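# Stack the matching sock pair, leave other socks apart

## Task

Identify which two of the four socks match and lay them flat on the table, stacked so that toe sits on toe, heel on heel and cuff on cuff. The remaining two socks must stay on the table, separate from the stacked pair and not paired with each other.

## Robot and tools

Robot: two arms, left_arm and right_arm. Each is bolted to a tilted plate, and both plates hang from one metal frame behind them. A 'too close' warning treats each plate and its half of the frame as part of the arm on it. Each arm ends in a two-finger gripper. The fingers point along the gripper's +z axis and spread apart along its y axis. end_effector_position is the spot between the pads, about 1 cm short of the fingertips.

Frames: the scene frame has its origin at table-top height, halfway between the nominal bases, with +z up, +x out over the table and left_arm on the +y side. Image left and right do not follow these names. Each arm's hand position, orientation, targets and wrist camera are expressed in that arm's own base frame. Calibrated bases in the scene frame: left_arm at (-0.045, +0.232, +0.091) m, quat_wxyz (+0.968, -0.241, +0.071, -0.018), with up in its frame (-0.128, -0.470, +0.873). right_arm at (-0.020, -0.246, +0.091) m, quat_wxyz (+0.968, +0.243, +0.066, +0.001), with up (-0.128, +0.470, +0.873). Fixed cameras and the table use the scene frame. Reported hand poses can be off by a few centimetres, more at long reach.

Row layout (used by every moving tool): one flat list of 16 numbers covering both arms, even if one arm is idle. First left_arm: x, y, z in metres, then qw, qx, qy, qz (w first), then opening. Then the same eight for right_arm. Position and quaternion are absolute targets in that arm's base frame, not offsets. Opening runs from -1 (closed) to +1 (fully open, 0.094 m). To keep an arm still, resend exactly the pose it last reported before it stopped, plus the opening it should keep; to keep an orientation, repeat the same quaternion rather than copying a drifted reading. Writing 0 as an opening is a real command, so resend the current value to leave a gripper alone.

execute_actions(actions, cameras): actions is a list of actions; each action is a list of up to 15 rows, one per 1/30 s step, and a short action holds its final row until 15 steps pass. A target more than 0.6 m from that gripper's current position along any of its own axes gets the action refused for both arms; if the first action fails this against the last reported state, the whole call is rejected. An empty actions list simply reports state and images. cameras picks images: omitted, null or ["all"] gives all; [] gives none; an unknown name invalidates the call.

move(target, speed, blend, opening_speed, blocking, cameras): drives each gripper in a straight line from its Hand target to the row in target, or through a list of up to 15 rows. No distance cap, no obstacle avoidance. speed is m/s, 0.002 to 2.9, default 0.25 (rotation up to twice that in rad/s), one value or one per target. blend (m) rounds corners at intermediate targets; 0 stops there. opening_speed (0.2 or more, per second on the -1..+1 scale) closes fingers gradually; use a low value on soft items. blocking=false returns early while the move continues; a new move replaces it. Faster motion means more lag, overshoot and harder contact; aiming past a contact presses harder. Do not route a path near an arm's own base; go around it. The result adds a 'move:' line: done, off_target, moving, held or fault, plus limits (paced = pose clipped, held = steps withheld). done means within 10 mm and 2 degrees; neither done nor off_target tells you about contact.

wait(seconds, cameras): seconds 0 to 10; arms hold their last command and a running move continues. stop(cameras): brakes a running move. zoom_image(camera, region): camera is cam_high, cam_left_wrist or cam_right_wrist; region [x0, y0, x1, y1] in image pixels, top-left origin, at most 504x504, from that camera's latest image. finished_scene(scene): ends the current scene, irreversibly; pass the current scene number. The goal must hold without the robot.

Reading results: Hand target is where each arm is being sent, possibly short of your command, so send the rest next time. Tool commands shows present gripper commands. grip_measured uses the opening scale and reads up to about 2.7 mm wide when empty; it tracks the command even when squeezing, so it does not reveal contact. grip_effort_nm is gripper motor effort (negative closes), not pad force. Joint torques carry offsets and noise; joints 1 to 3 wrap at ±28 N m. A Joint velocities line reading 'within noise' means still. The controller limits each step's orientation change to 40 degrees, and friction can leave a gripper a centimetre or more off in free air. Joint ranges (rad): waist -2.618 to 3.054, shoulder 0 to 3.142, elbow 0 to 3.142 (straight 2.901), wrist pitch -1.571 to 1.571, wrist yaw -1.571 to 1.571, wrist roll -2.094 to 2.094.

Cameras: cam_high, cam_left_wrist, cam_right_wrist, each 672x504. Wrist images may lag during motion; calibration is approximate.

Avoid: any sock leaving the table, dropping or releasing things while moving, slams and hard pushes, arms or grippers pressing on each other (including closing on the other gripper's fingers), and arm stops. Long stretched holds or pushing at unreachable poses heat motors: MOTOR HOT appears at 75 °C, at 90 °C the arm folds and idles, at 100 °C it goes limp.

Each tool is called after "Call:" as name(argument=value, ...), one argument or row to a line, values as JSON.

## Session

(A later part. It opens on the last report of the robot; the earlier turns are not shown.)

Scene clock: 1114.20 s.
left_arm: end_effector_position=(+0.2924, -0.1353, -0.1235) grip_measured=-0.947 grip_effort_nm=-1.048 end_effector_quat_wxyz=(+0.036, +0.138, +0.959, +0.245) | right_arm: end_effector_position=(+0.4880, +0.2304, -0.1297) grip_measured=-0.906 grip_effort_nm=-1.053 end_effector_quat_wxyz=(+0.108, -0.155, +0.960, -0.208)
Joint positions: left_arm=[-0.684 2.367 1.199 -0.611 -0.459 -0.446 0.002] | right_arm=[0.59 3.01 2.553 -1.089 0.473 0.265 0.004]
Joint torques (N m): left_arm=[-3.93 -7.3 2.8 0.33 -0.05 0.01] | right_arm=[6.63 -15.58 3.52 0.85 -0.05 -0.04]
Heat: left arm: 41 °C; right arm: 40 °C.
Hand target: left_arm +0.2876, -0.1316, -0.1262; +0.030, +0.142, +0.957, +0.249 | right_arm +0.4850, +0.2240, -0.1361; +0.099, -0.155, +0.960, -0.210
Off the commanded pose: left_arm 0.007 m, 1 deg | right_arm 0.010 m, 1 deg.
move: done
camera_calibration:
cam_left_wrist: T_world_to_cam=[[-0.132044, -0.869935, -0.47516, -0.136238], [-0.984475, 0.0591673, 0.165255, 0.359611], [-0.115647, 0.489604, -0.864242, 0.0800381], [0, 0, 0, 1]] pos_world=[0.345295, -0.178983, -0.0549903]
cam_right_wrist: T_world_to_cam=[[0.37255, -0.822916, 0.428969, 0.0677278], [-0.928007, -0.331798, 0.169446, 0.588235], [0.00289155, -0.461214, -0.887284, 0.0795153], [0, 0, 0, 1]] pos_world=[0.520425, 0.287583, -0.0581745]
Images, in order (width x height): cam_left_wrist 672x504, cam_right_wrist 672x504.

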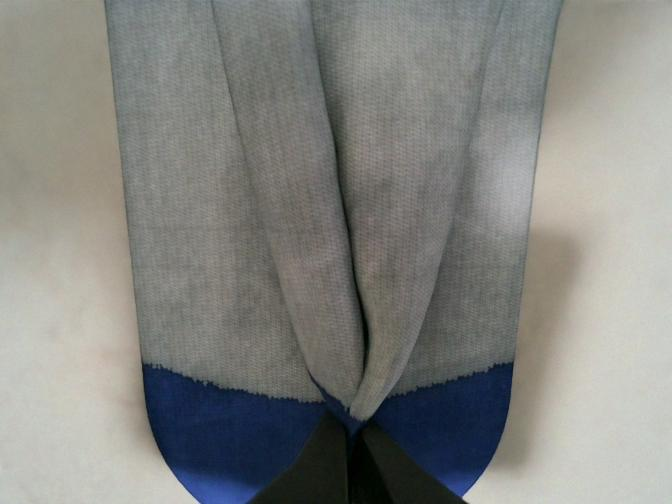

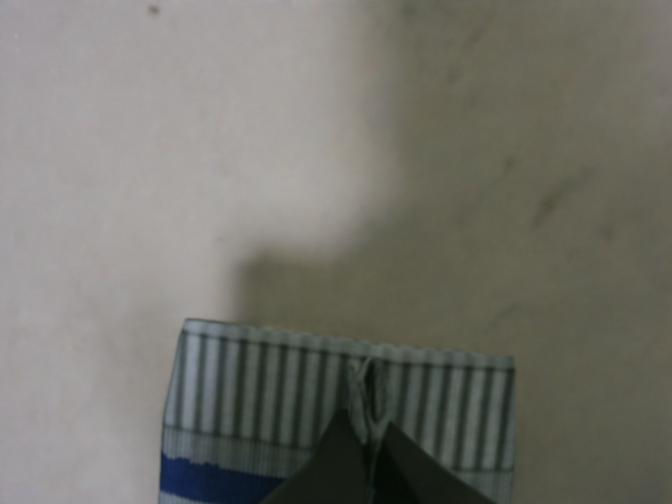

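Call:
move(
  target=[0.2875, -0.1316, -0.1250, 0.0303, 0.1420, 0.9577, 0.2494, 1.0, 0.4850, 0.2240, -0.1363, 0.1000, -0.1550, 0.9600, -0.2100, 1.0],
  speed=0.04,
  opening_speed=0.8,
  cameras=["cam_left_wrist", "cam_right_wrist"],
)

Scene clock: 1130.03 s.
left_arm: end_effector_position=(+0.2895, -0.1329, -0.1245) grip_measured=+0.998 grip_effort_nm=0.095 end_effector_quat_wxyz=(+0.032, +0.139, +0.958, +0.248) | right_arm: end_effector_position=(+0.4888, +0.2380, -0.1299) grip_measured=+0.998 grip_effort_nm=0.115 end_effector_quat_wxyz=(+0.113, -0.155, +0.962, -0.195)
Joint positions: left_arm=[-0.684 2.367 1.189 -0.61 -0.459 -0.446 0.094] | right_arm=[0.595 3.007 2.553 -1.072 0.453 0.265 0.094]
Joint torques (N m): left_arm=[-3.77 -7.49 3.6 0.3 0 0.03] | right_arm=[6.24 -15.34 3.66 0.71 0.16 -0.04]
Heat: left arm: 41 °C; right arm: 42 °C.
Hand target: left_arm +0.2875, -0.1316, -0.1250; +0.030, +0.142, +0.957, +0.249 | right_arm +0.4850, +0.2242, -0.1362; +0.099, -0.155, +0.960, -0.210
Off the commanded pose: left_arm 0.002 m, 0 deg | right_arm 0.016 m, 2 deg.
move: off_target (right_arm)
camera_calibration:
cam_left_wrist: T_world_to_cam=[[-0.135065, -0.867401, -0.478929, -0.134317], [-0.98339, 0.0582026, 0.171918, 0.357128], [-0.121247, 0.494194, -0.860855, 0.0803084], [0, 0, 0, 1]] pos_world=[0.342791, -0.17698, -0.0565909]
cam_right_wrist: T_world_to_cam=[[0.375233, -0.832358, 0.407898, 0.0718941], [-0.92688, -0.341545, 0.155697, 0.591553], [0.0097204, -0.436495, -0.899654, 0.072064], [0, 0, 0, 1]] pos_world=[0.520621, 0.293339, -0.0565956]
Images, in order (width x height): cam_left_wrist 672x504, cam_right_wrist 672x504.

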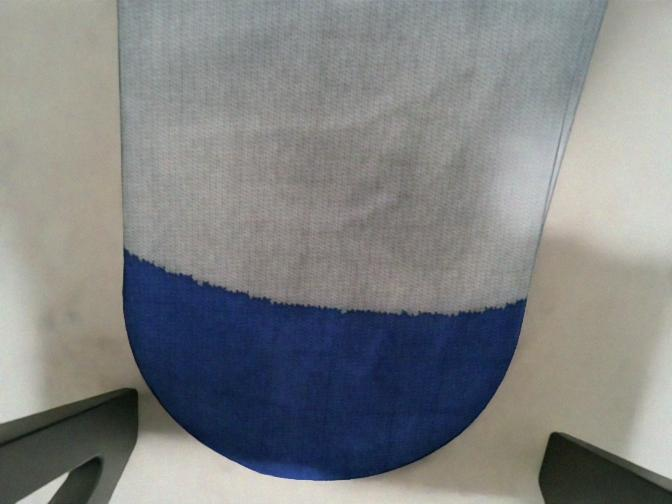

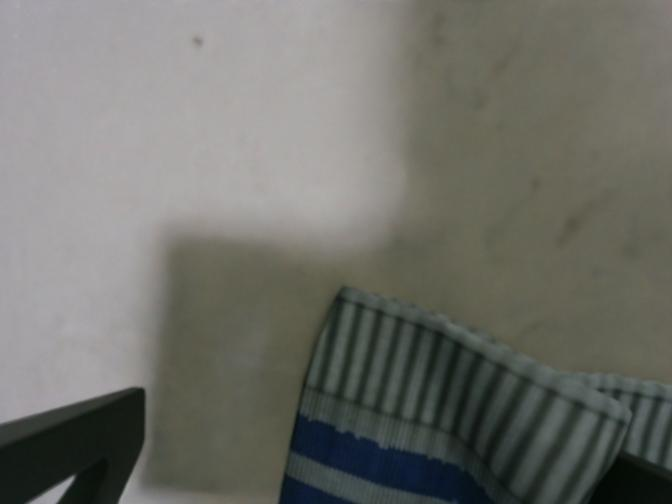

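Call:
move(
  target=[0.2805, -0.1600, -0.0800, 0.0303, 0.1420, 0.9577, 0.2494, 1.0, 0.4830, 0.2500, -0.0950, 0.1000, -0.1550, 0.9600, -0.2100, 1.0],
  speed=0.05,
  cameras=["cam_high", "cam_left_wrist", "cam_right_wrist"],
)

Scene clock: 1138.43 s.
left_arm: end_effector_position=(+0.2750, -0.1442, -0.0935) grip_measured=+0.998 grip_effort_nm=0.100 end_effector_quat_wxyz=(+0.011, +0.138, +0.955, +0.262) | right_arm: end_effector_position=(+0.4921, +0.2410, -0.0853) grip_measured=+0.998 grip_effort_nm=0.090 end_effector_quat_wxyz=(+0.113, -0.146, +0.962, -0.201)
Joint positions: left_arm=[-0.736 2.313 1.244 -0.8 -0.446 -0.517 0.094] | right_arm=[0.599 3.05 2.815 -1.304 0.463 0.291 0.094]
Joint torques (N m): left_arm=[-5.34 -10.09 6.83 -0.02 0.05 -0.1] | right_arm=[9.39 -12.6 7.83 0.54 0.06 0.1]
Heat: left arm: 41 °C; right arm: 44 °C.
Hand target: left_arm +0.2802, -0.1596, -0.0803; +0.030, +0.142, +0.958, +0.249 | right_arm +0.4826, +0.2495, -0.0950; +0.107, -0.157, +0.960, -0.207
Off the commanded pose: left_arm 0.022 m, 3 deg | right_arm 0.016 m, 2 deg.
move: off_target (left_arm, right_arm)
camera_calibration:
cam_left_wrist: T_world_to_cam=[[-0.141635, -0.8518, -0.504357, -0.129558], [-0.977032, 0.0383429, 0.209617, 0.337173], [-0.159213, 0.522462, -0.837666, 0.127415], [0, 0, 0, 1]] pos_world=[0.331365, -0.189855, -0.0292896]
cam_right_wrist: T_world_to_cam=[[0.357145, -0.835894, 0.416808, 0.0654361], [-0.934034, -0.322126, 0.154321, 0.58745], [0.00526904, -0.444428, -0.895799, 0.117805], [0, 0, 0, 1]] pos_world=[0.524707, 0.296286, -0.0124005]

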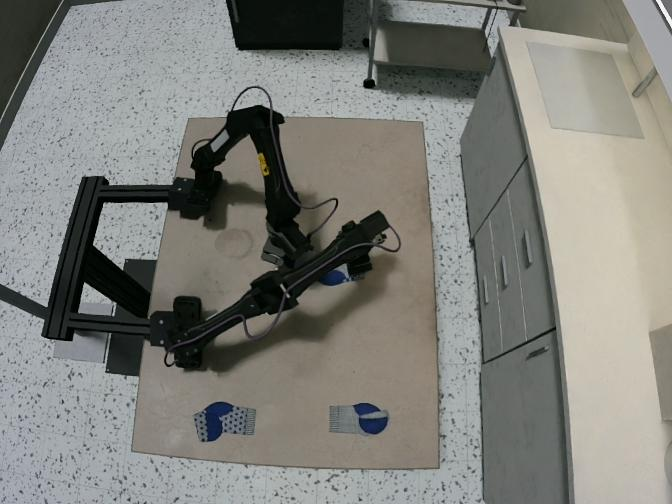

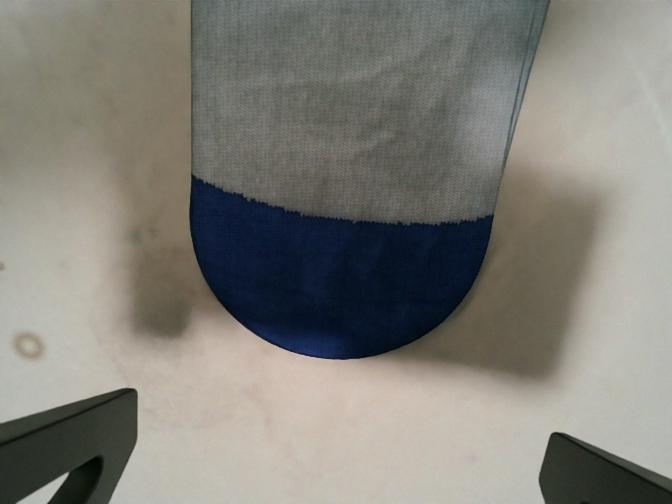

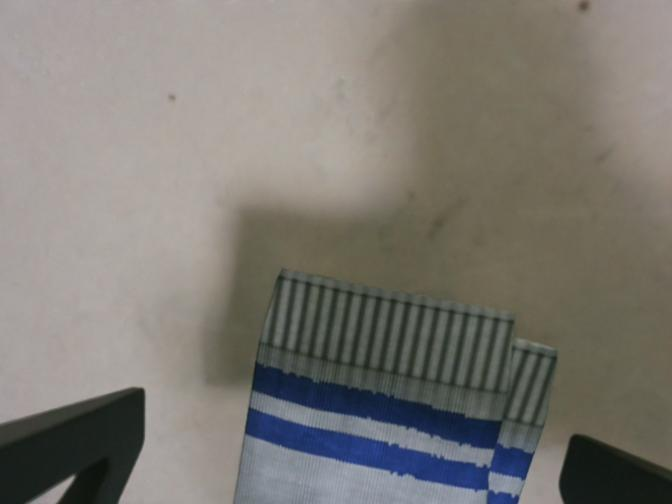

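Call:
move(
  target=[
    [0.2540, -0.1888, 0.0265, 0.0303, 0.1420, 0.9577, 0.2494, 1.0, 0.4383, 0.2550, -0.0165, 0.1000, -0.1550, 0.9600, -0.2100, 1.0],
    [0.2317, -0.0108, 0.2447, 0.071, -0.018, 0.968, 0.241, 1.0, 0.2893, -0.0007, 0.2597, 0.066, 0.001, 0.968, -0.243, 1.0],
  ],
  speed=[0.12, 0.3],
  blend=[0.02, 0],
  cameras=["cam_high", "cam_left_wrist", "cam_right_wrist"],
)

Scene clock: 1154.07 s.
left_arm: end_effector_position=(+0.2317, -0.0118, +0.2400) grip_measured=+0.998 grip_effort_nm=0.105 end_effector_quat_wxyz=(+0.159, +0.006, +0.968, +0.195) | right_arm: end_effector_position=(+0.2924, +0.0000, +0.2667) grip_measured=+0.998 grip_effort_nm=0.090 end_effector_quat_wxyz=(+0.162, -0.009, +0.963, -0.217)
Joint positions: left_arm=[-0.425 1.296 1.431 -1.56 -0.489 -0.377 0.094] | right_arm=[0.3 1.511 1.702 -1.556 0.512 0.228 0.094]
Joint torques (N m): left_arm=[-1.31 -1.35 6.42 0.5 -0.06 0.01] | right_arm=[3.11 -4.18 4.04 0.61 0.06 -0.07]
Heat: left arm: 43 °C; right arm: 42 °C.
Hand target: left_arm +0.2320, -0.0104, +0.2439; +0.161, +0.007, +0.967, +0.197 | right_arm +0.2893, -0.0010, +0.2593; +0.143, -0.019, +0.963, -0.226
Off the commanded pose: left_arm 0.005 m, 12 deg | right_arm 0.008 m, 11 deg.
joint sent to its limit (left arm) — joint 4 (wrist pitch), lower limit. The joint targets are off in orientation, not in position.
joint sent to its limit (right arm) — joint 4 (wrist pitch), lower limit. The joint targets are off in orientation, not in position.
move: off_target (left_arm, right_arm)
camera_calibration:
cam_left_wrist: T_world_to_cam=[[0.16341, -0.926986, -0.337631, 0.0336815], [-0.984439, -0.130791, -0.117363, 0.29813], [0.0646344, 0.351555, -0.933933, 0.299944], [0, 0, 0, 1]] pos_world=[0.2686, -0.0352319, 0.326489]
cam_right_wrist: T_world_to_cam=[[0.0729269, -0.89577, 0.438496, -0.134036], [-0.996765, -0.0803601, 0.00161207, 0.327986], [0.0337935, -0.437194, -0.898732, 0.319497], [0, 0, 0, 1]] pos_world=[0.325902, 0.0459739, 0.345387]

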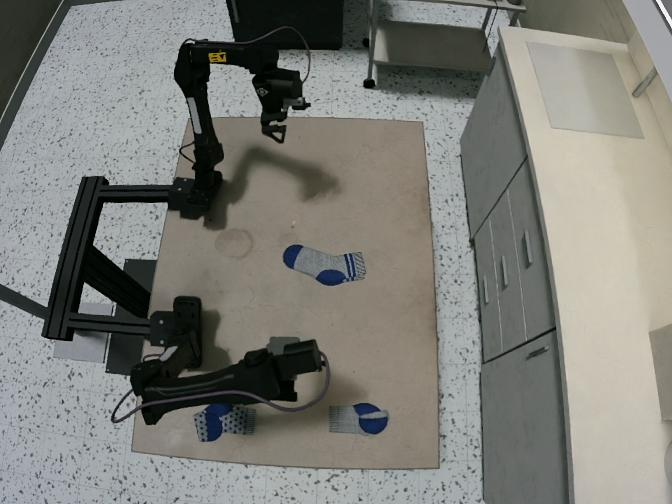

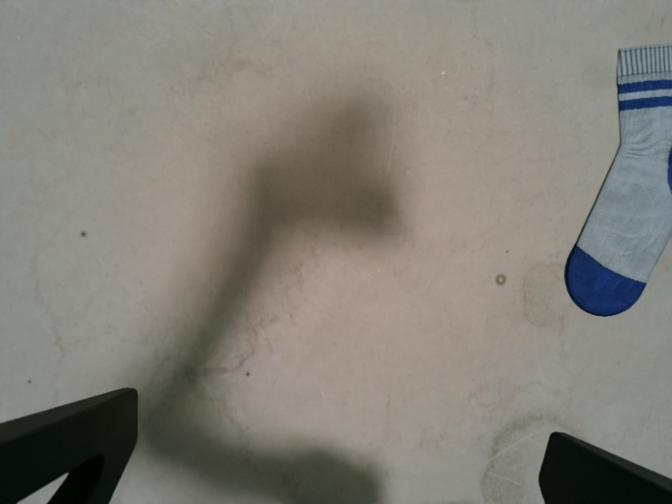

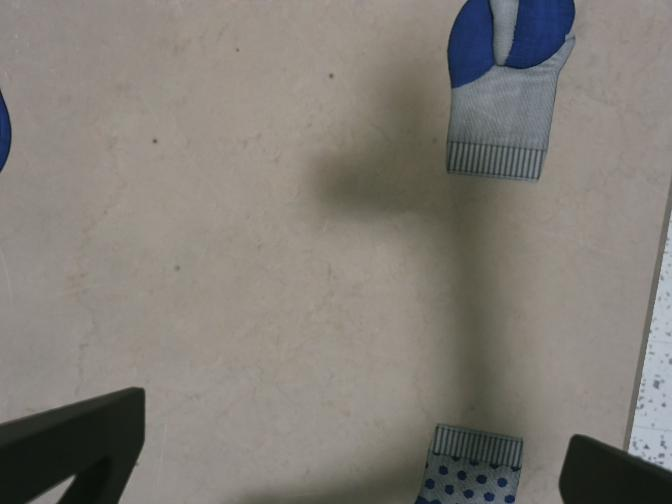

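Call:
zoom_image(
  camera="cam_high",
  region=[270, 230, 390, 300],
)

Call:
zoom_image(
  camera="cam_high",
  region=[180, 390, 400, 460],
)

Scaled by 4.200.

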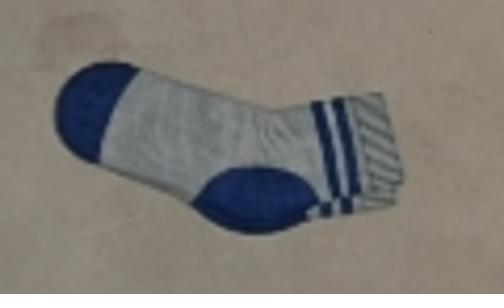

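Scaled by 2.291.

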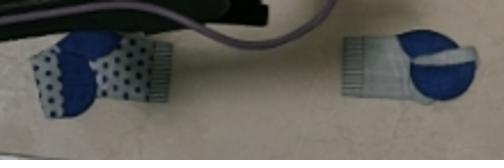

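Call:
move(
  target=[0.3278, -0.1850, 0.1400, 0.108, -0.013, 0.971, 0.212, 1.0, 0.2893, -0.0007, 0.2597, 0.162, -0.009, 0.963, -0.217, 1.0],
  speed=0.3,
  cameras=["cam_left_wrist"],
)

Scene clock: 1189.00 s.
left_arm: end_effector_position=(+0.3300, -0.1773, +0.1343) grip_measured=+0.998 grip_effort_nm=0.095 end_effector_quat_wxyz=(+0.103, -0.018, +0.971, +0.216) | right_arm: end_effector_position=(+0.2914, -0.0003, +0.2581) grip_measured=+0.998 grip_effort_nm=0.090 end_effector_quat_wxyz=(+0.152, -0.012, +0.963, -0.220)
Joint positions: left_arm=[-0.71 2.076 1.883 -1.524 -0.463 -0.782 0.094] | right_arm=[0.3 1.511 1.668 -1.542 0.512 0.227 0.094]
Joint torques (N m): left_arm=[-5.03 -6.05 7.61 0.21 0.05 -0.07] | right_arm=[2.97 -7.06 4 0.88 0 0.02]
Heat: left arm: 39 °C; right arm: 37 °C.
Hand target: left_arm +0.3277, -0.1849, +0.1399; +0.108, -0.013, +0.971, +0.212 | right_arm +0.2893, -0.0007, +0.2597; +0.162, -0.009, +0.963, -0.217
Off the commanded pose: left_arm 0.010 m, 1 deg | right_arm 0.003 m, 1 deg.
move: done
camera_calibration:
cam_left_wrist: T_world_to_cam=[[0.195979, -0.901304, -0.38632, -0.171114], [-0.97896, -0.202661, -0.023803, 0.333699], [-0.0568384, 0.382856, -0.922058, 0.297182], [0, 0, 0, 1]] pos_world=[0.377104, -0.200376, 0.215857]
Images, in order (width x height): cam_left_wrist 672x504.

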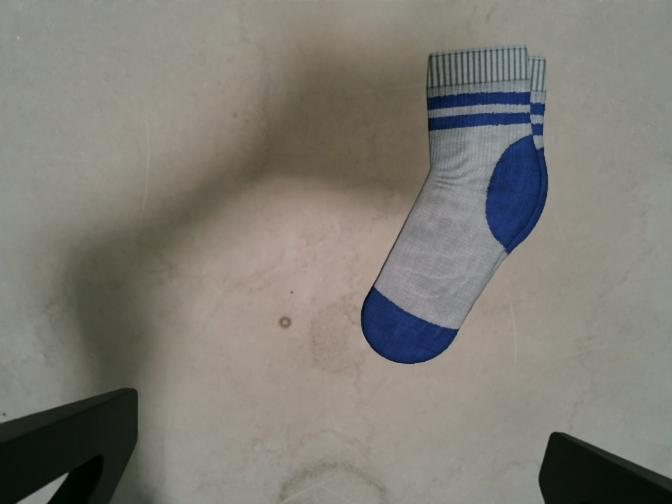

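Call:
zoom_image(
  camera="cam_left_wrist",
  region=[340, 30, 580, 380],
)

Scaled by 1.440.

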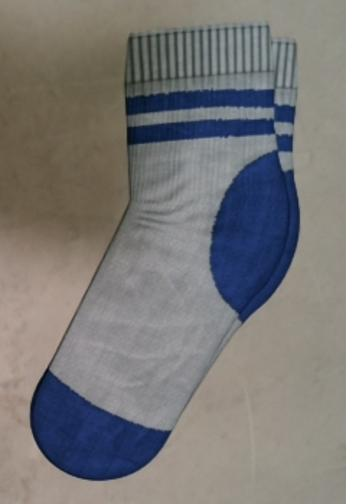

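Call:
finished_scene(
  scene=1,
)

The scene is finished: the task was done.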